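# Raise one end of the white wire from the crate

## Task

Grab one end of the white wire and raise it well above the crate, about as high as the arm can reach (a shallow lift does not count). Before closing on the wire, spread the fingers noticeably wider than the wire is thick, or the attempt may be judged failed. At the end that hand must still hold the end up securely, with no extra wire in the hand or draped over that arm. The second wire must stay in the crate, untouched by any gripper and not reaching beyond the outer edge of the rim. The crate must stand upright and rest entirely on the table.

## Robot and tools

Robot: two arms, left_arm (base near y = +0.29 m) and right_arm (base near y = -0.37 m), each ending in a five-hinge-group hand: right_arm has a right hand, left_arm a mirrored left hand. A post stands on the floor behind them. Loose objects may occasionally be nudged by the scene.

Scene frame: origin at table-top height midway between the nominal bases; +x points out over the table, +y toward left_arm, +z up. Reported end_effector_position (m) and end_effector_quat_wxyz use this frame. Readings may be a few cm off, more at long reach; the right elbow sags under load, so you may need to command higher than you want the hand to end up.

Hand point axes (right hand; for the left hand +x flips to point toward the thumb): +z runs along straight fingers toward the tips, +x across the palm away from the thumb, +y out of the palm face (palm surface at y = -0.063). Straight fingertips reach about 0.123 m beyond the hand point in z; bending fingers swings tips toward +y. A rigid mast sits at the wrist on the palm side and can collide with things.

Row layout (used by execute_actions and move): exactly 48 numbers, each in [-1, 1]. Numbers 1-6: left_arm dx, dy, dz, rx, ry, rz. Numbers 7-22: the left hand's sixteen hinge goals in this order: index_mcp, index_abd, index_pip, index_dip, middle_mcp, middle_abd, middle_pip, middle_dip, ring_mcp, ring_abd, ring_pip, ring_dip, thumb_cmc, thumb_axl, thumb_mcp, thumb_ipl. Then 23: left current_limit, 24: left speed. Numbers 25-48 repeat the same pattern for right_arm and its hand.

Pose numbers are offsets, not poses: they are measured from that arm's current Hand target, along that Hand target's own axes. 1.0 equals 0.6 m for dx/dy/dz and 180 degrees for the rotation vector rx/ry/rz. Every row of one action counts from the action's starting Hand target, but each new action or call starts afresh, so resending an offset moves farther. Six zeros means no new pose request. Orientation commands are clipped to within 40 degrees of the measured orientation each step. If the hand rests short of its Hand target, a new execute_actions call (even with zeros) re-requests it; otherwise send the remaining gap as an offset.

Hand numbers are absolute goals, not offsets: each hinge maps linearly between its two stops. Straight settings: _mcp +0.75, _abd 0.00, _pip +0.58, _dip +0.70, thumb_cmc +0.71, thumb_axl +0.68, thumb_mcp +0.23, thumb_ipl +0.17. Moving _mcp/_pip/_dip toward -1 curls fingers toward the palm; thumb_cmc toward -1 brings the thumb in front of the palm. A 0 is a real goal, so to leave a hand unchanged send back its hand_goal, hand_current_limit and hand_speed. current_limit maps -1..+1 to 0..550 mA (start +0.4); speed sets hinge rate as (speed+1)/2 of 8.5 rad/s (start -0.6). Settings persist.

execute_actions(actions, cameras): actions is a list of actions; each action is up to 15 rows at 1/30 s each, the last row held to fill 15 steps. cameras lists names (cam_high, cam_low, cam_left_wrist, cam_right_wrist) or ["all"]; images come by default only with an empty actions list.

move(target, speed, blend, blocking, cameras): target is one 48-number row or up to 15 rows; all pose offsets count from the same starting Hand targets, not from the previous row. Arms travel straight lines, together, for at most 10 s, without avoiding obstacles. speed is top path speed in m/s (0.002 to 4.3, default 0.25; rotations at twice that in rad/s), one value or one per target. blend in m rounds corners between targets (0 = stop at each). blocking=false returns after about 0.5 s while motion continues. Hand numbers in later targets are applied on arrival. The result adds a move: line (done, off_target, moving, held, fault) and limits (paced = clipped pose, held = steps withheld).

wait(seconds, cameras): lets time pass (0 to 3600 s), sends nothing new. stop(cameras): brakes a running move. zoom_image(camera, region): enlarges [x0, y0, x1, y1] pixels (max 504x504) of a camera's latest image. finished_scene(scene): ends the scene irrevocably.

Results: Hand target (the pose your next offsets count from), end_effector_position/quat, joint positions, velocities, torques; per hand motor hand_goal, hand_measured, hand_current_ma, hand_state (moving, goal, blocked, overload), hand_current_limit, hand_speed. Camera images are 504x504 with calibration given; wrist camera poses update with each image.

Gripping: a finger only presses while its goal lies past the object surface. Motors near 495 mA for 5 s shut off for 10 s; avoid long high-current squeezes. MOTOR HOT appears at 85 °C; at 100 °C the arm drops. A HAND FAULT line cancels the rest of that reply's calls.

Avoid: closing before opening wider than the wire; dropping or releasing moving parts; fast contacts, slams or hard pushes on the crate or table; the two hands or arms pressing on each other; tipping or dragging the crate; knocking anything off the table; gripping or disturbing the second wire.

Each tool is called after "Request:" as name(argument=value, ...), one argument or row to a line, values as JSON.

## Session

Request:
execute_actions(
  actions=[],
)

Scene clock: 0.00 s.
left_arm: end_effector_position=(+0.3452, +0.0451, +0.2568) hand_goal=(+0.754, +0.000, +0.576, +0.696, +0.754, +0.000, +0.576, +0.696, +0.754, +0.000, +0.576, +0.696, +0.714, +0.678, +0.226, +0.168) hand_measured=(+0.7535, +0.0007, +0.5770, +0.6971, +0.7523, +0.0007, +0.5757, +0.6958, +0.7535, -0.0008, +0.5770, +0.6971, +0.7154, +0.6767, +0.2252, +0.1672) hand_current_ma=(-2, -16, +1, +4, -14, +4, +7, -10, -5, -4, +9, -2, +1, -13, +8, -11) hand_state=(goal, goal, goal, goal, goal, goal, goal, goal, goal, goal, goal, goal, goal, goal, goal, goal) hand_current_limit=0.40 hand_speed=-0.60 end_effector_quat_wxyz=(+0.099, +0.941, +0.293, -0.137) | right_arm: end_effector_position=(+0.6618, -0.0617, +0.3875) hand_goal=(+0.754, +0.000, +0.576, +0.696, +0.754, +0.000, +0.576, +0.696, +0.754, +0.000, +0.576, +0.696, +0.714, +0.678, +0.226, +0.168) hand_measured=(+0.7535, -0.0008, +0.5757, +0.6958, +0.7535, -0.0008, +0.5757, +0.6958, +0.7523, +0.0007, +0.5757, +0.6971, +0.7142, +0.6777, +0.2252, +0.1672) hand_current_ma=(+4, -1, +0, +6, +3, -7, -15, -12, -5, +2, +4, +8, -5, +5, +9, -3) hand_state=(goal, goal, goal, goal, goal, goal, goal, goal, goal, goal, goal, goal, goal, goal, goal, goal) hand_current_limit=0.40 hand_speed=-0.60 end_effector_quat_wxyz=(+0.152, -0.149, +0.868, +0.449)
Joint positions: left_arm=[-0.478 1.154 1.122 -1.595 0.336 0.494] | right_arm=[0.172 1.934 1.977 -1.144 -0.906 -1.495]
Joint velocities: within noise
Joint torques (N m): no reading
Heat: left arm: hottest waist 43 °C; right arm: hottest elbow 42 °C.
Hand target: left_arm +0.3503, +0.0424, +0.2700; +0.110, +0.942, +0.291, -0.127 | right_arm +0.6640, -0.0613, +0.3966; +0.163, -0.153, +0.865, +0.449

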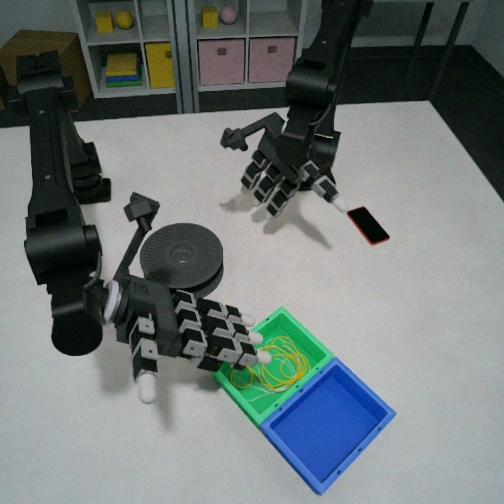

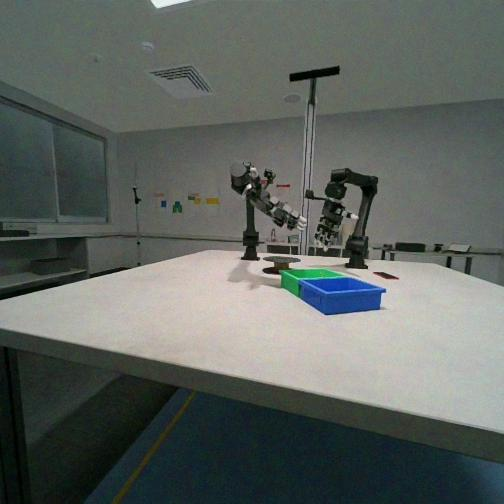

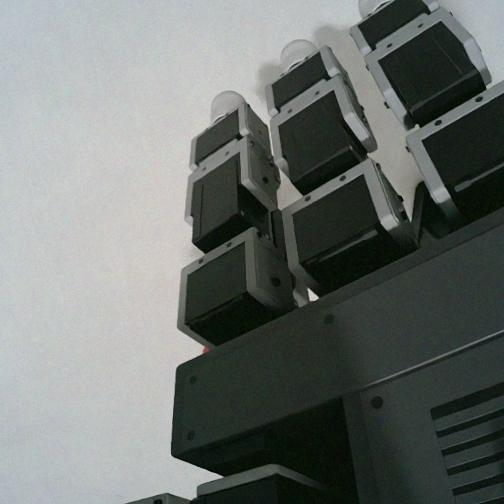

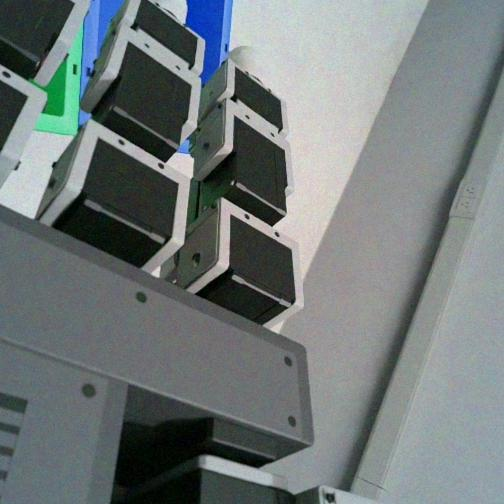

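Request:
zoom_image(
  camera="cam_high",
  region=[200, 290, 400, 490],
)

Request:
zoom_image(
  camera="cam_high",
  region=[210, 300, 340, 430],
)

Request:
zoom_image(
  camera="cam_low",
  region=[230, 220, 410, 330],
)

Scaled by 2.520 from the camera's image (finer frame: 720x720).

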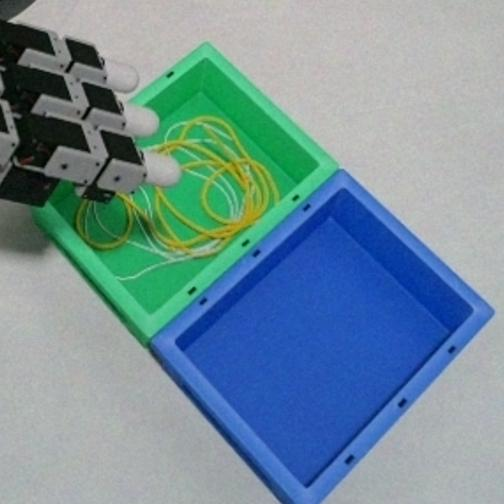

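Scaled by 3.877 from the camera's image (finer frame: 720x720).

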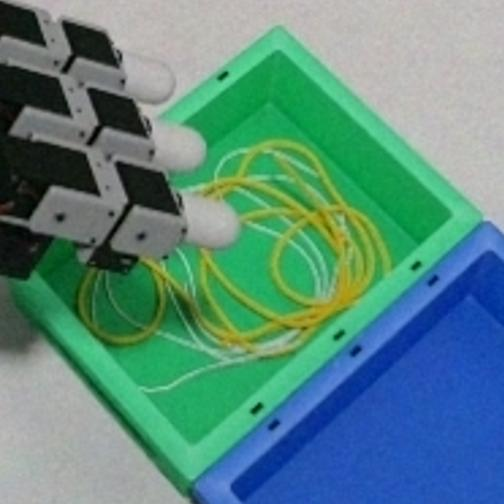

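Scaled by 2.800 from the camera's image (finer frame: 720x720).

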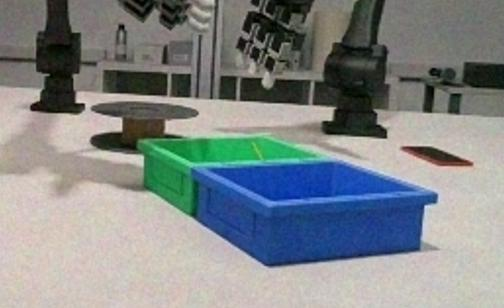

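Request:
move(
  target=[0,0,0,0,0,0,0.754,0,0.576,0.696,0.754,0,0.576,0.696,0.754,0,0.576,0.696,0.714,0.678,0.226,0.168,0.4,-0.6,0.1096,0.0522,-0.3213,0,0,0,0.754,0,0.576,0.696,0.754,0,0.576,0.696,0.754,0,0.576,0.696,0.714,0.678,0.226,0.168,0.4,-0.6],
  cameras=["all"],
)

Request:
zoom_image(
  camera="cam_high",
  region=[205, 300, 345, 440],
)

Request:
zoom_image(
  camera="cam_high",
  region=[210, 350, 280, 420],
)

Request:
zoom_image(
  camera="cam_high",
  region=[250, 320, 320, 390],
)

Scene clock: 30.07 s.
left_arm: end_effector_position=(+0.3452, +0.0451, +0.2568) hand_goal=(+0.754, +0.000, +0.576, +0.696, +0.754, +0.000, +0.576, +0.696, +0.754, +0.000, +0.576, +0.696, +0.714, +0.678, +0.226, +0.168) hand_measured=(+0.7535, +0.0007, +0.5770, +0.6958, +0.7535, +0.0007, +0.5757, +0.6958, +0.7523, +0.0007, +0.5770, +0.6958, +0.7142, +0.6777, +0.2232, +0.1681) hand_current_ma=(+0, -3, +5, +5, +0, -1, +9, -16, -2, +6, +5, -7, +0, -4, +11, -9) hand_state=(goal, goal, goal, goal, goal, goal, goal, goal, goal, goal, goal, goal, goal, goal, goal, goal) hand_current_limit=0.40 hand_speed=-0.60 end_effector_quat_wxyz=(+0.099, +0.941, +0.293, -0.137) | right_arm: end_effector_position=(+0.5646, -0.2127, +0.4861) hand_goal=(+0.754, +0.000, +0.576, +0.696, +0.754, +0.000, +0.576, +0.696, +0.754, +0.000, +0.576, +0.696, +0.714, +0.678, +0.226, +0.168) hand_measured=(+0.7595, +0.0007, +0.5770, +0.6958, +0.7595, -0.0008, +0.5770, +0.6958, +0.7595, +0.0007, +0.5782, +0.6958, +0.7192, +0.6777, +0.2252, +0.1681) hand_current_ma=(+22, +14, +3, +14, +32, -6, -3, -4, +10, +2, +11, +3, +15, -2, +8, -2) hand_state=(goal, goal, goal, goal, goal, goal, goal, goal, goal, goal, goal, goal, goal, goal, goal, goal) hand_current_limit=0.40 hand_speed=-0.60 end_effector_quat_wxyz=(+0.152, -0.143, +0.868, +0.451)
Joint positions: left_arm=[-0.478 1.154 1.122 -1.595 0.336 0.494] | right_arm=[-0.078 1.716 1.945 -1.655 -0.986 -1.887]
Joint torques (N m): left_arm=[0.03 -5.25 10.41 0.7 0.32 0.05] | right_arm=[-1.2 -17.44 12.62 0.34 -1.27 -0.18]
Heat: left arm: hottest waist 43 °C; right arm: hottest elbow 51 °C.
Hand target: left_arm +0.3503, +0.0424, +0.2700; +0.110, +0.942, +0.291, -0.127 | right_arm +0.5643, -0.2114, +0.4966; +0.162, -0.153, +0.865, +0.449
Off the commanded pose: left_arm 0.014 m, 2 deg | right_arm 0.011 m, 2 deg.
move: off_target (right_arm)
cam_right_wrist: T_world_to_cam=[[0.44976, 0.42243, 0.78694, -0.51664], [0.47247, -0.86024, 0.19174, -0.59733], [0.75795, 0.28557, -0.58648, 0.03711]] pos_world=[0.48646, -0.3062, 0.54286]

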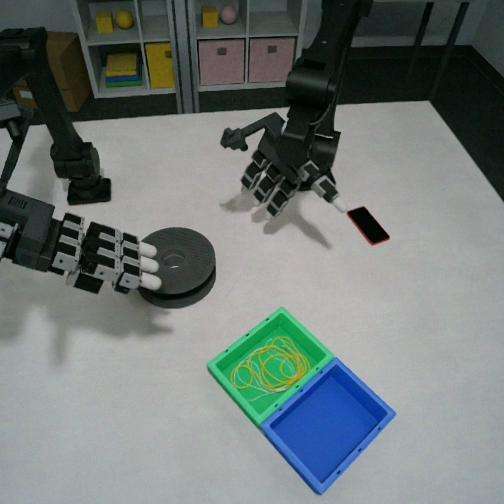

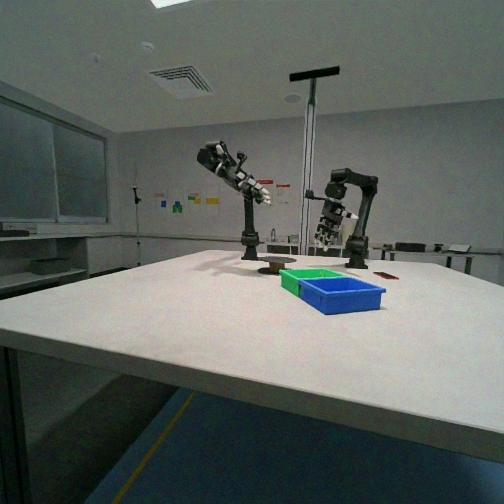

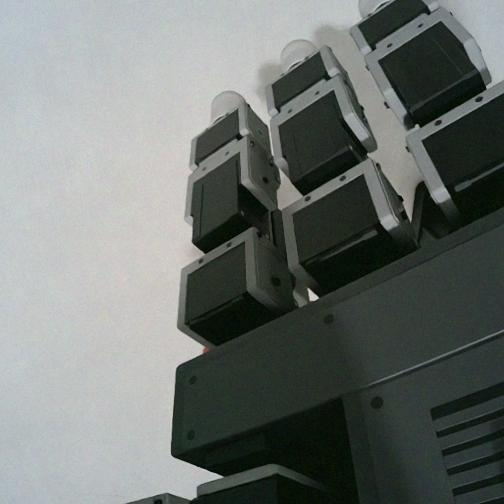

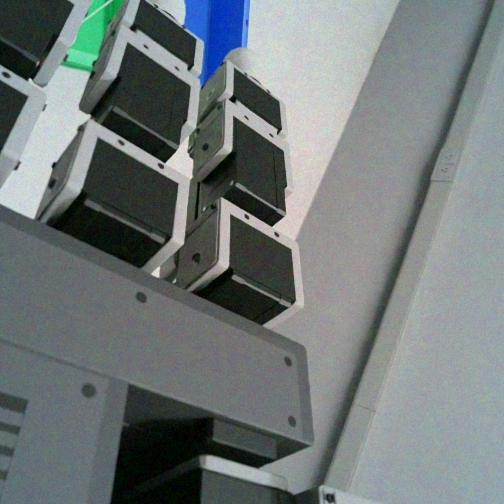

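Scaled by 3.600 from the camera's image (finer frame: 720x720).

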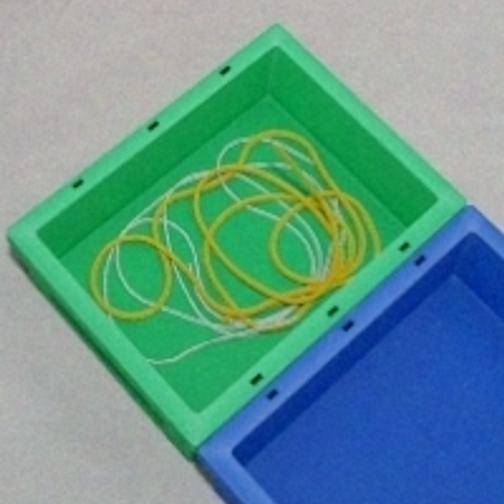

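Scaled by 7.200 from the camera's image (finer frame: 720x720).

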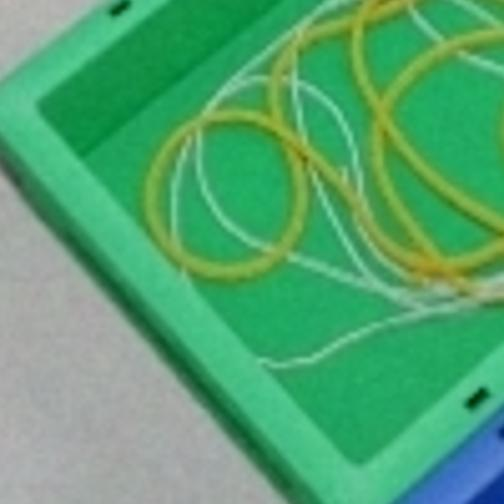

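Scaled by 7.200 from the camera's image (finer frame: 720x720).

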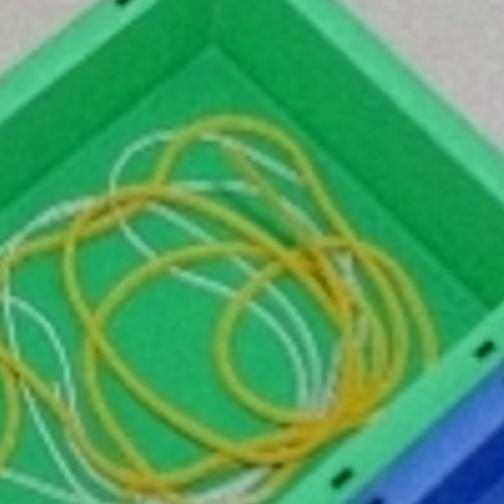

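Request:
move(
  target=[0,0,0,0,0,0,1,0,1,1,1,0,1,1,1,0,1,1,0.714,0.678,0.226,0.168,0.4,-0.6,0.2898,-0.15,-0.2802,0.0932,-0.1616,0.1207,0.754,0,0.576,0.696,0.754,0,0.576,0.696,0.754,0,0.576,0.696,0.714,0.678,0.226,0.168,0.4,-0.6],
  speed=0.3,
)

Request:
move(
  target=[0.184,0.1503,-0.0908,0.1073,0.0480,0.4636,1,0,1,1,1,0,1,1,1,0,1,1,0.714,0.678,0.226,0.168,0.4,-0.6,0,0,0,0,0,0,0.754,0,0.576,0.696,0.754,0,0.576,0.696,0.754,0,0.576,0.696,0.714,0.678,0.226,0.168,0.4,-0.6],
  speed=0.25,
  cameras=["all"],
)

Scene clock: 43.10 s.
left_arm: end_effector_position=(+0.3451, +0.0451, +0.2568) hand_goal=(+1.000, +0.000, +1.000, +1.000, +1.000, +0.000, +1.000, +1.000, +1.000, +0.000, +1.000, +1.000, +0.714, +0.678, +0.226, +0.168) hand_measured=(+0.9959, -0.0008, +0.9760, +0.9990, +0.9947, +0.0007, +0.9773, +1.0000, +0.9935, -0.0008, +0.9773, +1.0000, +0.7129, +0.6777, +0.2232, +0.1681) hand_current_ma=(-6, -12, -21, +10, -3, +6, -13, -10, -11, -6, +3, -3, -6, -6, +10, -10) hand_state=(goal, goal, blocked, goal, goal, goal, blocked, goal, goal, goal, blocked, goal, goal, goal, goal, goal) hand_current_limit=0.40 hand_speed=-0.60 end_effector_quat_wxyz=(+0.099, +0.941, +0.293, -0.138) | right_arm: end_effector_position=(+0.4209, -0.4217, +0.4488) hand_goal=(+0.754, +0.000, +0.576, +0.696, +0.754, +0.000, +0.576, +0.696, +0.754, +0.000, +0.576, +0.696, +0.714, +0.678, +0.226, +0.168) hand_measured=(+0.7595, -0.0008, +0.5770, +0.6971, +0.7595, +0.0007, +0.5770, +0.6945, +0.7583, +0.0007, +0.5782, +0.6958, +0.7192, +0.6767, +0.2252, +0.1681) hand_current_ma=(+36, +4, +3, +9, +43, -6, -7, -2, +13, +11, +5, +2, +18, +2, +5, -5) hand_state=(goal, goal, goal, goal, goal, goal, goal, goal, goal, goal, goal, goal, goal, goal, goal, goal) hand_current_limit=0.40 hand_speed=-0.60 end_effector_quat_wxyz=(+0.304, +0.153, +0.866, +0.366)
Joint positions: left_arm=[-0.478 1.154 1.122 -1.595 0.337 0.494] | right_arm=[-0.645 1.126 1.231 -1.335 -0.952 -1.678]
Joint torques (N m): left_arm=[0.09 -5.19 10.35 0.65 0.27 0.02] | right_arm=[-1.26 -8.82 10.21 1.25 -1.22 -0.06]
Heat: left arm: hottest elbow 45 °C; right arm: hottest elbow 51 °C.
Hand target: left_arm +0.3503, +0.0423, +0.2700; +0.110, +0.942, +0.291, -0.127 | right_arm +0.4207, -0.4207, +0.4498; +0.306, +0.152, +0.865, +0.366
Off the commanded pose: left_arm 0.014 m, 2 deg | right_arm 0.001 m, 0 deg.
move: done

Scene clock: 46.90 s.
left_arm: end_effector_position=(+0.4897, +0.0414, +0.2838) hand_goal=(+1.000, +0.000, +1.000, +1.000, +1.000, +0.000, +1.000, +1.000, +1.000, +0.000, +1.000, +1.000, +0.714, +0.678, +0.226, +0.168) hand_measured=(+0.9947, +0.0007, +0.9760, +1.0000, +0.9947, -0.0008, +0.9773, +0.9990, +0.9947, -0.0008, +0.9760, +1.0000, +0.7142, +0.6777, +0.2232, +0.1672) hand_current_ma=(-5, -9, -21, +4, -1, -3, -6, -10, -6, +7, +0, +2, +7, -4, +10, -12) hand_state=(goal, goal, blocked, goal, goal, goal, blocked, goal, goal, goal, blocked, goal, goal, goal, goal, goal) hand_current_limit=0.40 hand_speed=-0.60 end_effector_quat_wxyz=(+0.005, +0.908, -0.419, -0.002) | right_arm: end_effector_position=(+0.4209, -0.4217, +0.4488) hand_goal=(+0.754, +0.000, +0.576, +0.696, +0.754, +0.000, +0.576, +0.696, +0.754, +0.000, +0.576, +0.696, +0.714, +0.678, +0.226, +0.168) hand_measured=(+0.7595, -0.0008, +0.5770, +0.6958, +0.7595, +0.0007, +0.5770, +0.6945, +0.7607, +0.0007, +0.5770, +0.6958, +0.7192, +0.6777, +0.2252, +0.1681) hand_current_ma=(+32, +1, +1, +5, +33, -8, -7, -7, +7, +5, +4, +6, +15, +3, +3, -7) hand_state=(goal, goal, goal, goal, goal, goal, goal, goal, goal, goal, goal, goal, goal, goal, goal, goal) hand_current_limit=0.40 hand_speed=-0.60 end_effector_quat_wxyz=(+0.304, +0.153, +0.866, +0.366)
Joint positions: left_arm=[-0.334 1.738 1.835 -1.674 0.009 2.098] | right_arm=[-0.645 1.126 1.231 -1.335 -0.952 -1.678]
Joint torques (N m): left_arm=[0.62 -13.27 12.49 0.51 -0.12 0.12] | right_arm=[-1.2 -8.47 10.13 1.24 -1.22 -0.06]
Heat: left arm: hottest elbow 45 °C; right arm: hottest elbow 51 °C.
Hand target: left_arm +0.5000, +0.0424, +0.2998; +0.000, +0.906, -0.422, +0.000 | right_arm +0.4207, -0.4207, +0.4498; +0.306, +0.152, +0.865, +0.366
Off the commanded pose: left_arm 0.019 m, 1 deg | right_arm 0.001 m, 0 deg.
joint sent to its limit (left arm) — joint 4 (wrist pitch), lower limit. The joint targets still meet the commanded pose.
move: off_target (left_arm)
cam_left_wrist: T_world_to_cam=[[-0.05643, 0.99814, 0.0229, -0.05628], [0.69833, 0.02307, 0.7154, -0.59409], [0.71354, 0.05636, -0.69834, -0.02993]] pos_world=[0.43305, 0.07156, 0.4054]
cam_right_wrist: T_world_to_cam=[[0.60363, 0.05415, 0.79543, -0.55826], [-0.1865, -0.96042, 0.20691, -0.47373], [0.77515, -0.27324, -0.56964, -0.06669]] pos_world=[0.30032, -0.44298, 0.50409]

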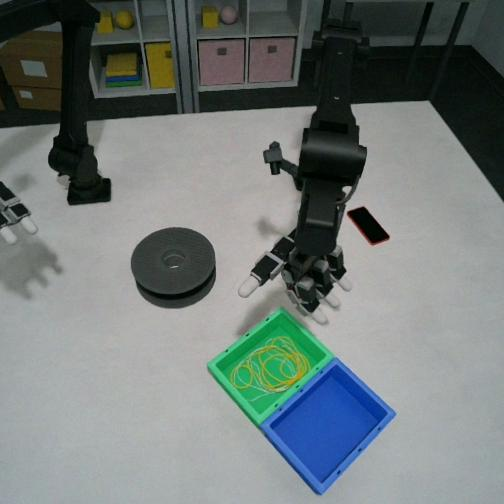

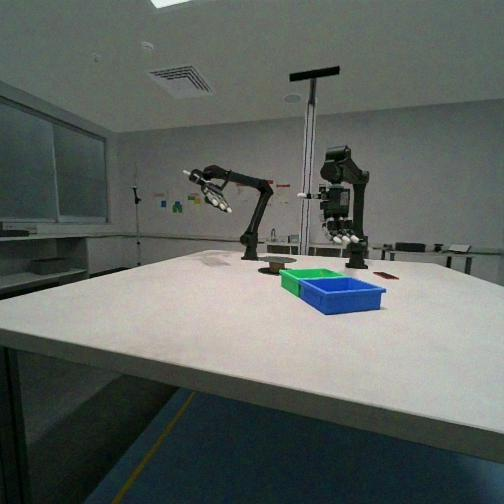

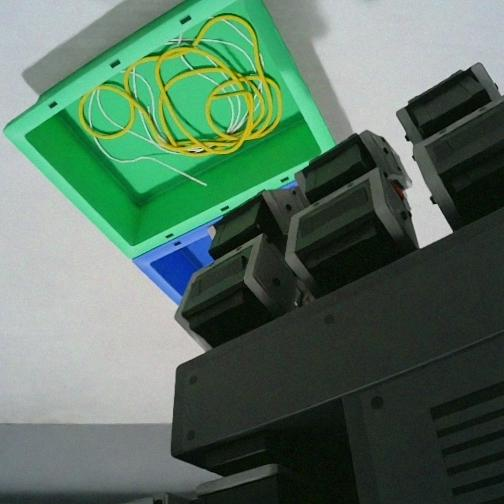

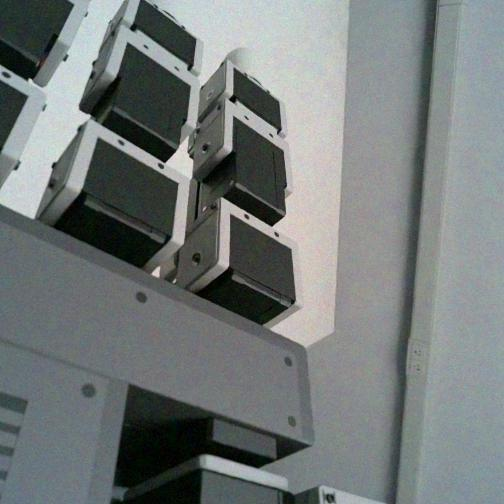

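Excellent view. Zoom.

Request:
zoom_image(
  camera="cam_left_wrist",
  region=[40, 0, 300, 240],
)

Request:
zoom_image(
  camera="cam_left_wrist",
  region=[70, 60, 220, 200],
)

Request:
zoom_image(
  camera="cam_left_wrist",
  region=[140, 10, 290, 160],
)

Scaled by 1.938 from the camera's image (finer frame: 720x720).

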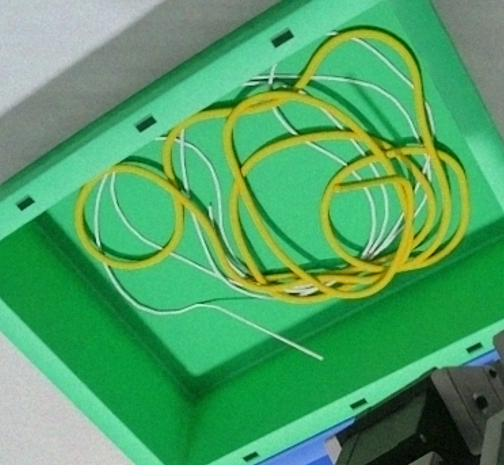

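Scaled by 3.360 from the camera's image (finer frame: 720x720).

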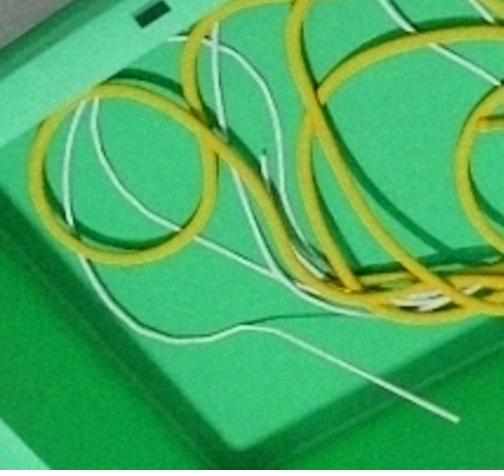

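Scaled by 3.360 from the camera's image (finer frame: 720x720).

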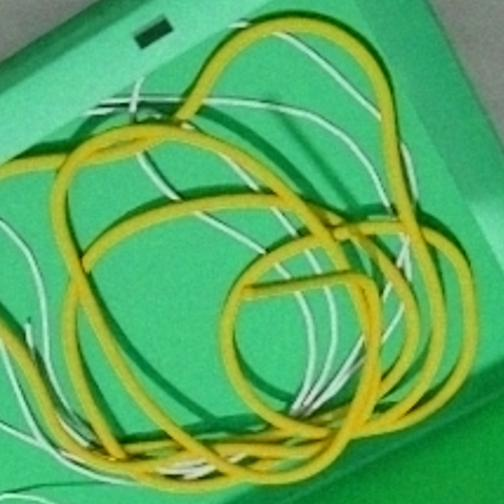

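Request:
zoom_image(
  camera="cam_high",
  region=[265, 370, 305, 410],
)

Request:
zoom_image(
  camera="cam_left_wrist",
  region=[150, 130, 220, 200],
)

Request:
zoom_image(
  camera="cam_low",
  region=[270, 255, 350, 305],
)

Scaled by 12.600 from the camera's image (finer frame: 720x720).

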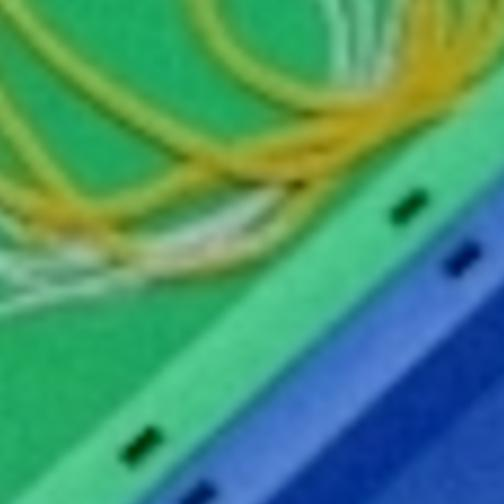

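Scaled by 7.200 from the camera's image (finer frame: 720x720).

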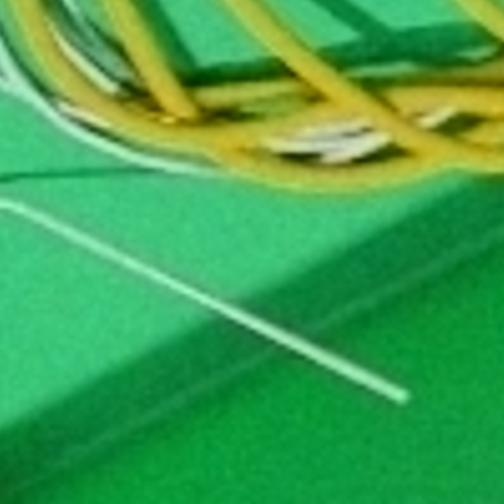

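Scaled by 6.300 from the camera's image (finer frame: 720x720).

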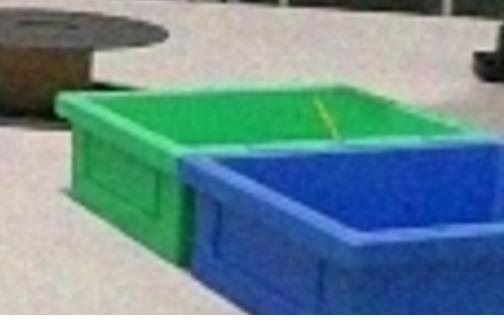

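Request:
move(
  target=[
    [0.14,-0.2013,-0.0553,-0.0885,0.1388,-0.6253,0.95,0,0.95,0.95,0.95,0,0.95,0.95,0.95,0,0.95,0.95,0.714,0.678,0.226,0.168,0.4,-0.6,0,0,0,0,0,0,0.754,0,0.576,0.696,0.754,0,0.576,0.696,0.754,0,0.576,0.696,0.714,0.678,0.226,0.168,0.4,-0.6],
    [-0.0565,-0.2308,0.0218,0.1857,-0.041,0.836,0.95,0,0.95,0.95,0.95,0,0.95,0.95,0.95,0,0.95,0.95,0.714,0.678,0.226,0.168,0.4,-0.6,0,0,0,0,0,0,0.754,0,0.576,0.696,0.754,0,0.576,0.696,0.754,0,0.576,0.696,0.714,0.678,0.226,0.168,0.4,-0.6],
  ],
  speed=0.35,
  blend=[0.03,0],
  cameras=["cam_high","cam_left_wrist"],
)

Scene clock: 151.00 s.
left_arm: end_effector_position=(+0.5721, +0.1588, +0.2664) hand_goal=(+0.950, +0.000, +0.950, +0.950, +0.950, +0.000, +0.950, +0.950, +0.950, +0.000, +0.950, +0.950, +0.714, +0.678, +0.226, +0.168) hand_measured=(+0.9440, -0.0008, +0.9439, +0.9481, +0.9440, -0.0008, +0.9427, +0.9481, +0.9428, -0.0008, +0.9427, +0.9493, +0.7167, +0.6767, +0.2242, +0.1681) hand_current_ma=(+3, -7, -1, +4, -5, +8, +7, -19, +1, +7, +10, +1, +1, -5, -4, -4) hand_state=(goal, goal, goal, goal, goal, goal, goal, goal, goal, goal, goal, goal, goal, goal, goal, goal) hand_current_limit=0.40 hand_speed=-0.60 end_effector_quat_wxyz=(+0.192, +0.210, +0.958, -0.043) | right_arm: end_effector_position=(+0.4209, -0.4217, +0.4488) hand_goal=(+0.754, +0.000, +0.576, +0.696, +0.754, +0.000, +0.576, +0.696, +0.754, +0.000, +0.576, +0.696, +0.714, +0.678, +0.226, +0.168) hand_measured=(+0.7607, -0.0008, +0.5757, +0.6958, +0.7595, +0.0007, +0.5770, +0.6945, +0.7595, +0.0007, +0.5770, +0.6958, +0.7192, +0.6788, +0.2252, +0.1672) hand_current_ma=(+29, -1, -4, +6, +27, -9, -15, -4, +15, -4, +9, +8, +8, +1, -3, -4) hand_state=(goal, goal, goal, goal, goal, goal, goal, goal, goal, goal, goal, goal, goal, goal, goal, goal) hand_current_limit=0.40 hand_speed=-0.60 end_effector_quat_wxyz=(+0.304, +0.153, +0.866, +0.366)
Joint positions: left_arm=[-0.392 1.553 1.535 -1.158 0.015 -1.539] | right_arm=[-0.645 1.126 1.231 -1.335 -0.952 -1.678]
Joint torques (N m): left_arm=[0.56 -11.16 13.57 1.29 0 -0.08] | right_arm=[-1.26 -8.47 10.13 1.25 -1.22 -0.06]
Heat: left arm: hottest elbow 55 °C; right arm: hottest elbow 55 °C.
Hand target: left_arm +0.5842, +0.1575, +0.2869; +0.211, +0.200, +0.956, -0.047 | right_arm +0.4207, -0.4207, +0.4498; +0.306, +0.152, +0.865, +0.366
Off the commanded pose: left_arm 0.024 m, 3 deg | right_arm 0.001 m, 0 deg.
move: off_target (left_arm)
cam_left_wrist: T_world_to_cam=[[0.40499, -0.85097, 0.33442, -0.22177], [-0.84221, -0.20481, 0.49874, 0.33336], [-0.35591, -0.48364, -0.79964, 0.61715]] pos_world=[0.59022, 0.17803, 0.4014]

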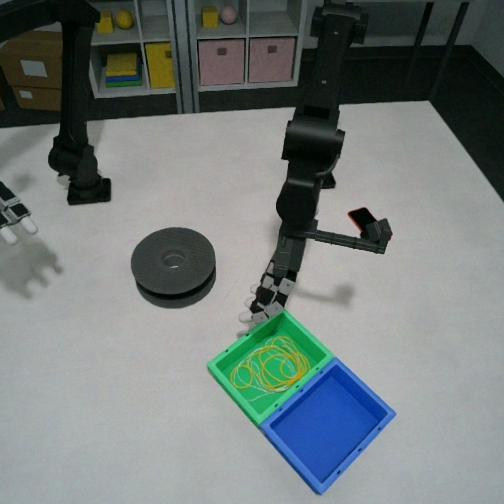

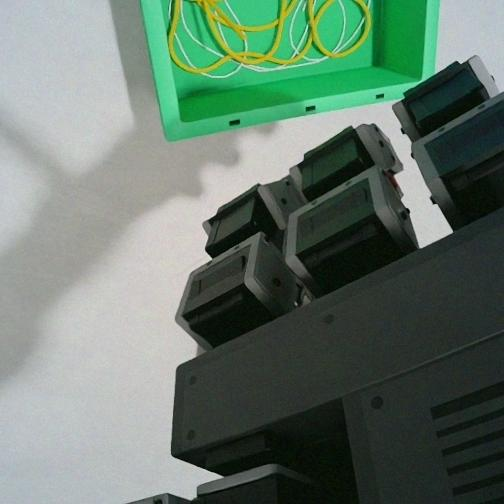

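Request:
move(
  target=[-0.2992,-0.0702,0.1155,0.0633,-0.3602,-0.1388,-0.52,0.75,0.5766,0.6957,0.95,0,0.95,0.95,0.95,0,0.95,0.95,-0.037,0.6766,0.112,0.319,0.4,-0.6,0,0,0,0,0,0,0.754,0,0.576,0.696,0.754,0,0.576,0.696,0.754,0,0.576,0.696,0.714,0.678,0.226,0.168,0.4,-0.6],
  speed=0.25,
  cameras=["cam_high","cam_low"],
)

Request:
zoom_image(
  camera="cam_high",
  region=[200, 260, 400, 460],
)

Request:
zoom_image(
  camera="cam_low",
  region=[230, 160, 400, 330],
)

Scene clock: 157.17 s.
left_arm: end_effector_position=(+0.7422, +0.0500, +0.2881) hand_goal=(-0.520, +0.750, +0.576, +0.696, +0.950, +0.000, +0.950, +0.950, +0.950, +0.000, +0.950, +0.950, -0.036, +0.676, +0.112, +0.320) hand_measured=(-0.5152, +0.7523, +0.5757, +0.6958, +0.9440, +0.0021, +0.9439, +0.9493, +0.9440, +0.0007, +0.9439, +0.9493, -0.0330, +0.6798, +0.1074, +0.3187) hand_current_ma=(-1, -13, -1, +9, -1, +1, +4, -4, -8, +7, +6, -3, -7, -5, +3, -9) hand_state=(goal, goal, goal, goal, goal, goal, goal, goal, goal, goal, goal, goal, goal, goal, goal, goal) hand_current_limit=0.40 hand_speed=-0.60 end_effector_quat_wxyz=(+0.643, -0.035, +0.718, -0.266) | right_arm: end_effector_position=(+0.4209, -0.4217, +0.4488) hand_goal=(+0.754, +0.000, +0.576, +0.696, +0.754, +0.000, +0.576, +0.696, +0.754, +0.000, +0.576, +0.696, +0.714, +0.678, +0.226, +0.168) hand_measured=(+0.7595, +0.0007, +0.5782, +0.6958, +0.7595, +0.0007, +0.5757, +0.6958, +0.7583, -0.0008, +0.5757, +0.6958, +0.7192, +0.6767, +0.2252, +0.1672) hand_current_ma=(+35, -8, -3, +11, +37, -9, -3, -2, +21, +0, +11, +7, +19, +0, +2, +1) hand_state=(goal, goal, goal, goal, goal, goal, goal, goal, goal, goal, goal, goal, goal, goal, goal, goal) hand_current_limit=0.40 hand_speed=-0.60 end_effector_quat_wxyz=(+0.304, +0.153, +0.866, +0.366)
Joint positions: left_arm=[-0.441 1.72 1.338 0.349 -0.101 -2.015] | right_arm=[-0.645 1.126 1.231 -1.335 -0.952 -1.678]
Joint torques (N m): left_arm=[-0.67 -14.86 10.45 3.58 -0.17 -0.01] | right_arm=[-1.2 -8.47 10.13 1.25 -1.22 -0.06]
Heat: left arm: hottest elbow 54 °C; right arm: hottest elbow 55 °C.
Hand target: left_arm +0.7430, +0.0415, +0.2998; +0.651, -0.037, +0.705, -0.277 | right_arm +0.4207, -0.4207, +0.4498; +0.306, +0.152, +0.865, +0.366
Off the commanded pose: left_arm 0.015 m, 2 deg | right_arm 0.001 m, 0 deg.
move: off_target (left_arm)

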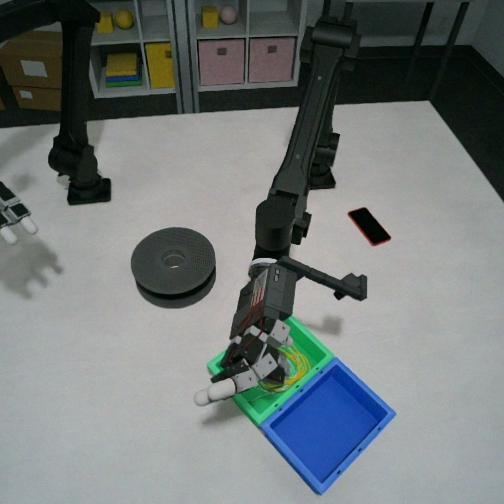

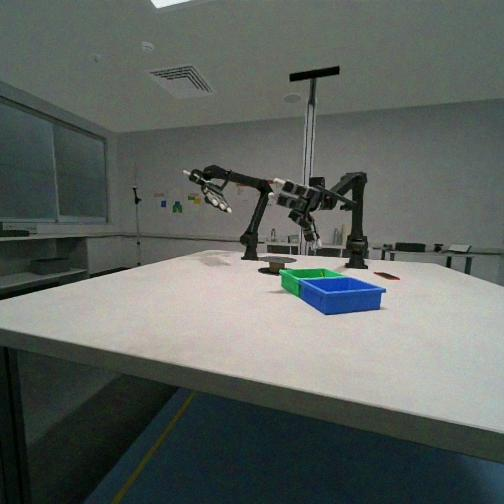

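Scaled by 2.520 from the camera's image (finer frame: 720x720).

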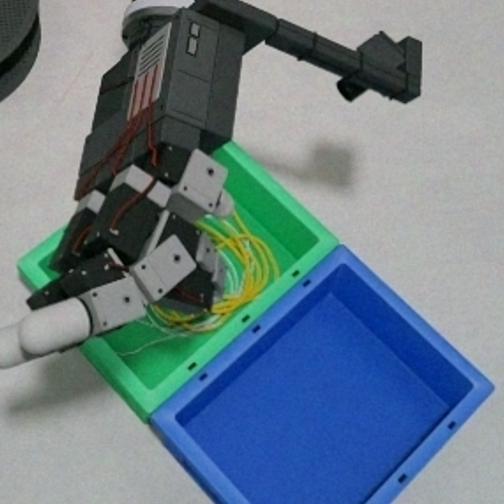

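Scaled by 2.965 from the camera's image (finer frame: 720x720).

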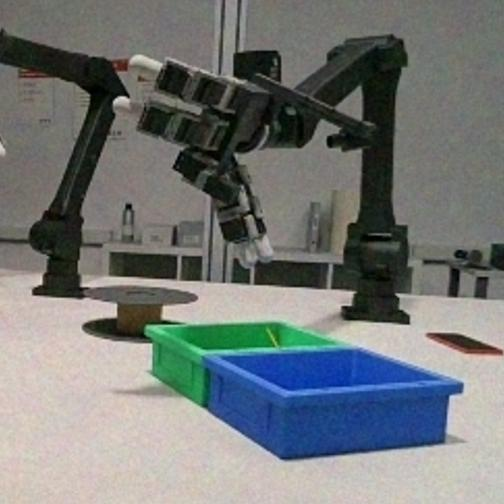

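Request:
zoom_image(
  camera="cam_high",
  region=[240, 310, 320, 390],
)

Request:
zoom_image(
  camera="cam_low",
  region=[280, 200, 340, 260],
)

Scaled by 6.300 from the camera's image (finer frame: 720x720).

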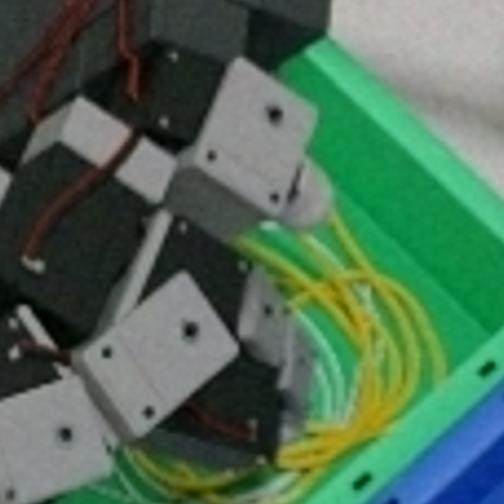

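Scaled by 8.400 from the camera's image (finer frame: 720x720).

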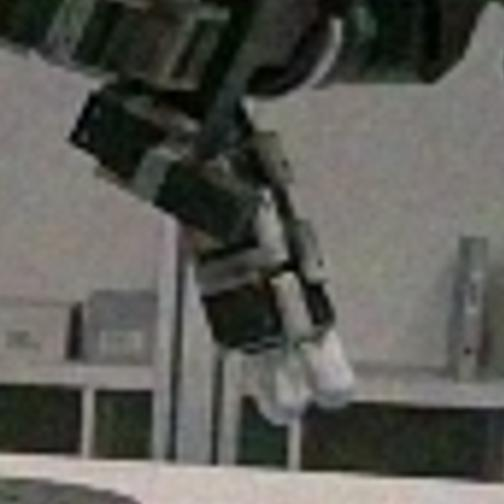

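Request:
move(
  target=[0,0,0,0,0,0,-0.52,0.75,0.5766,0.6957,0.95,0,0.95,0.95,0.95,0,0.95,0.95,-0.037,0.6766,0.112,0.319,0.4,-0.6,0.31,0.0818,0.3892,-0.1161,0.2017,-0.1508,0.95,0,0.95,0.95,0.95,0,0.95,0.95,0.95,0,0.95,0.95,0.714,0.678,0.226,0.168,0.4,-0.6],
  speed=0.25,
  cameras=["all"],
)

Request:
zoom_image(
  camera="cam_right_wrist",
  region=[250, 0, 500, 250],
)

Scene clock: 169.63 s.
left_arm: end_effector_position=(+0.7422, +0.0500, +0.2881) hand_goal=(-0.520, +0.750, +0.576, +0.696, +0.950, +0.000, +0.950, +0.950, +0.950, +0.000, +0.950, +0.950, -0.036, +0.676, +0.112, +0.320) hand_measured=(-0.5152, +0.7523, +0.5757, +0.6958, +0.9440, +0.0021, +0.9439, +0.9506, +0.9428, +0.0021, +0.9439, +0.9493, -0.0330, +0.6809, +0.1084, +0.3177) hand_current_ma=(-6, -4, +1, +6, -6, -3, +2, -9, -3, -6, -1, -1, +2, -7, +5, -16) hand_state=(goal, goal, goal, goal, goal, goal, goal, goal, goal, goal, goal, goal, goal, goal, goal, goal) hand_current_limit=0.40 hand_speed=-0.60 end_effector_quat_wxyz=(+0.643, -0.035, +0.718, -0.266) | right_arm: end_effector_position=(+0.4198, -0.1702, +0.2675) hand_goal=(+0.950, +0.000, +0.950, +0.950, +0.950, +0.000, +0.950, +0.950, +0.950, +0.000, +0.950, +0.950, +0.714, +0.678, +0.226, +0.168) hand_measured=(+0.9585, +0.0007, +0.9516, +0.9519, +0.9573, -0.0008, +0.9516, +0.9493, +0.9585, +0.0007, +0.9504, +0.9493, +0.7205, +0.6767, +0.2252, +0.1672) hand_current_ma=(+34, -2, -1, +18, +45, -3, +4, -2, +24, +1, +12, +9, +21, -5, -1, -5) hand_state=(goal, goal, goal, goal, goal, goal, goal, goal, goal, goal, goal, goal, goal, goal, goal, goal) hand_current_limit=0.40 hand_speed=-0.60 end_effector_quat_wxyz=(+0.102, -0.214, +0.853, +0.466)
Joint positions: left_arm=[-0.441 1.72 1.338 0.349 -0.101 -2.016] | right_arm=[0.009 1.505 1.103 -1.183 -0.994 -2.049]
Joint torques (N m): left_arm=[-0.67 -14.8 10.47 3.6 -0.17 0.01] | right_arm=[-1.44 -12.86 12.37 0.55 -1.23 -0.21]
Heat: left arm: hottest elbow 52 °C; right arm: hottest elbow 55 °C.
Hand target: left_arm +0.7430, +0.0415, +0.2998; +0.651, -0.037, +0.705, -0.277 | right_arm +0.4298, -0.1701, +0.2804; +0.123, -0.228, +0.849, +0.461
Off the commanded pose: left_arm 0.015 m, 2 deg | right_arm 0.016 m, 3 deg.
move: off_target (right_arm)
cam_left_wrist: T_world_to_cam=[[-0.06741, -0.19461, 0.97856, -0.25816], [-0.91023, -0.38965, -0.14019, 0.68729], [0.40858, -0.90016, -0.15087, -0.09112]] pos_world=[0.64542, 0.13555, 0.33523]
cam_right_wrist: T_world_to_cam=[[0.3865, 0.49459, 0.77846, -0.25633], [0.62031, -0.76402, 0.17743, -0.49223], [0.68252, 0.41431, -0.60209, 0.0642]] pos_world=[0.36059, -0.2759, 0.32553]

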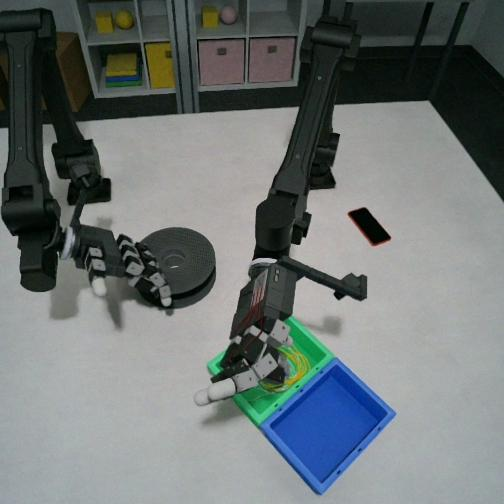

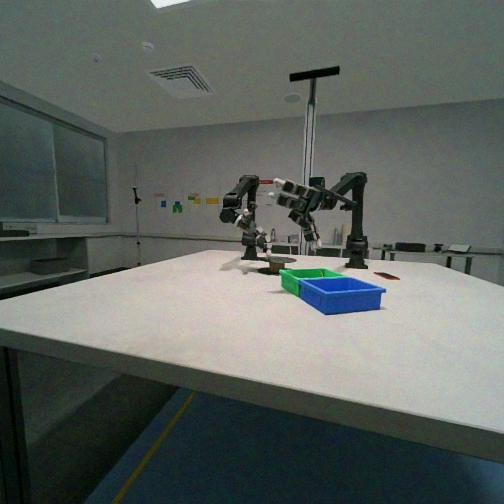

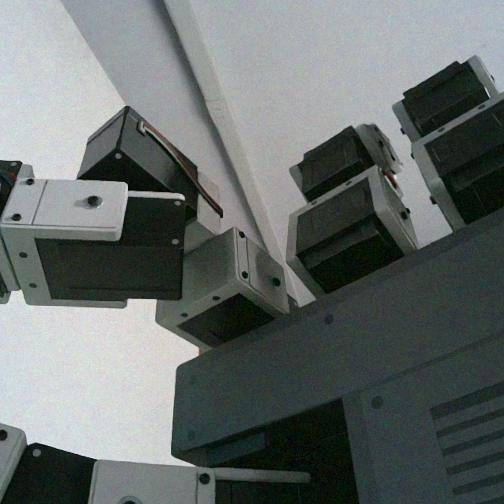

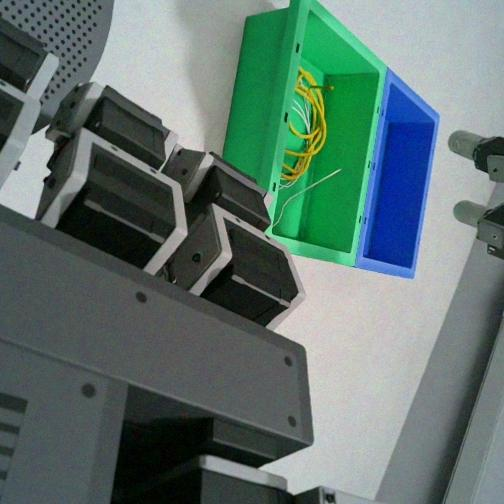

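Scaled by 2.016 from the camera's image (finer frame: 720x720).

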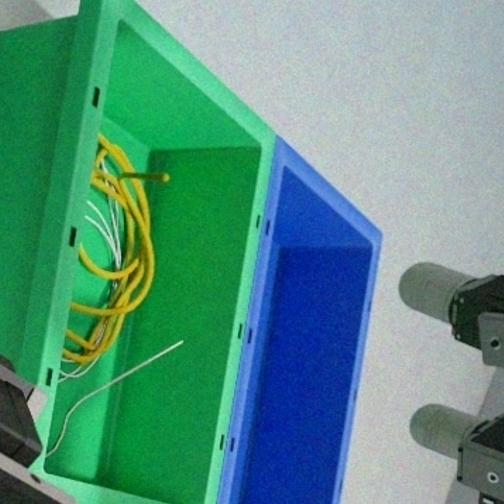

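Request:
zoom_image(
  camera="cam_right_wrist",
  region=[250, 130, 400, 280],
)

Request:
zoom_image(
  camera="cam_right_wrist",
  region=[240, 0, 400, 160],
)

Scaled by 3.360 from the camera's image (finer frame: 720x720).

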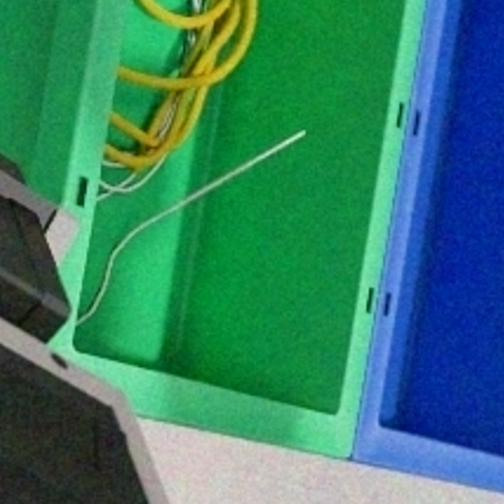

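Scaled by 3.150 from the camera's image (finer frame: 720x720).

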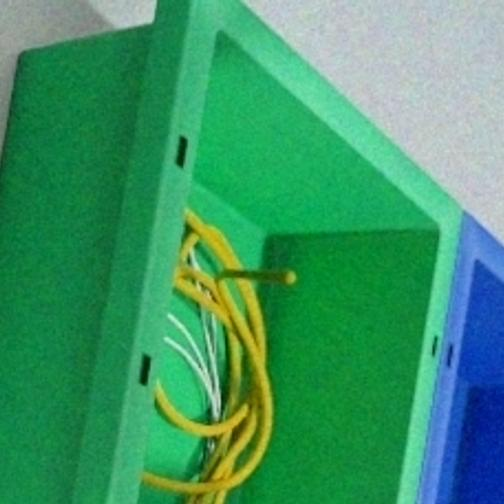

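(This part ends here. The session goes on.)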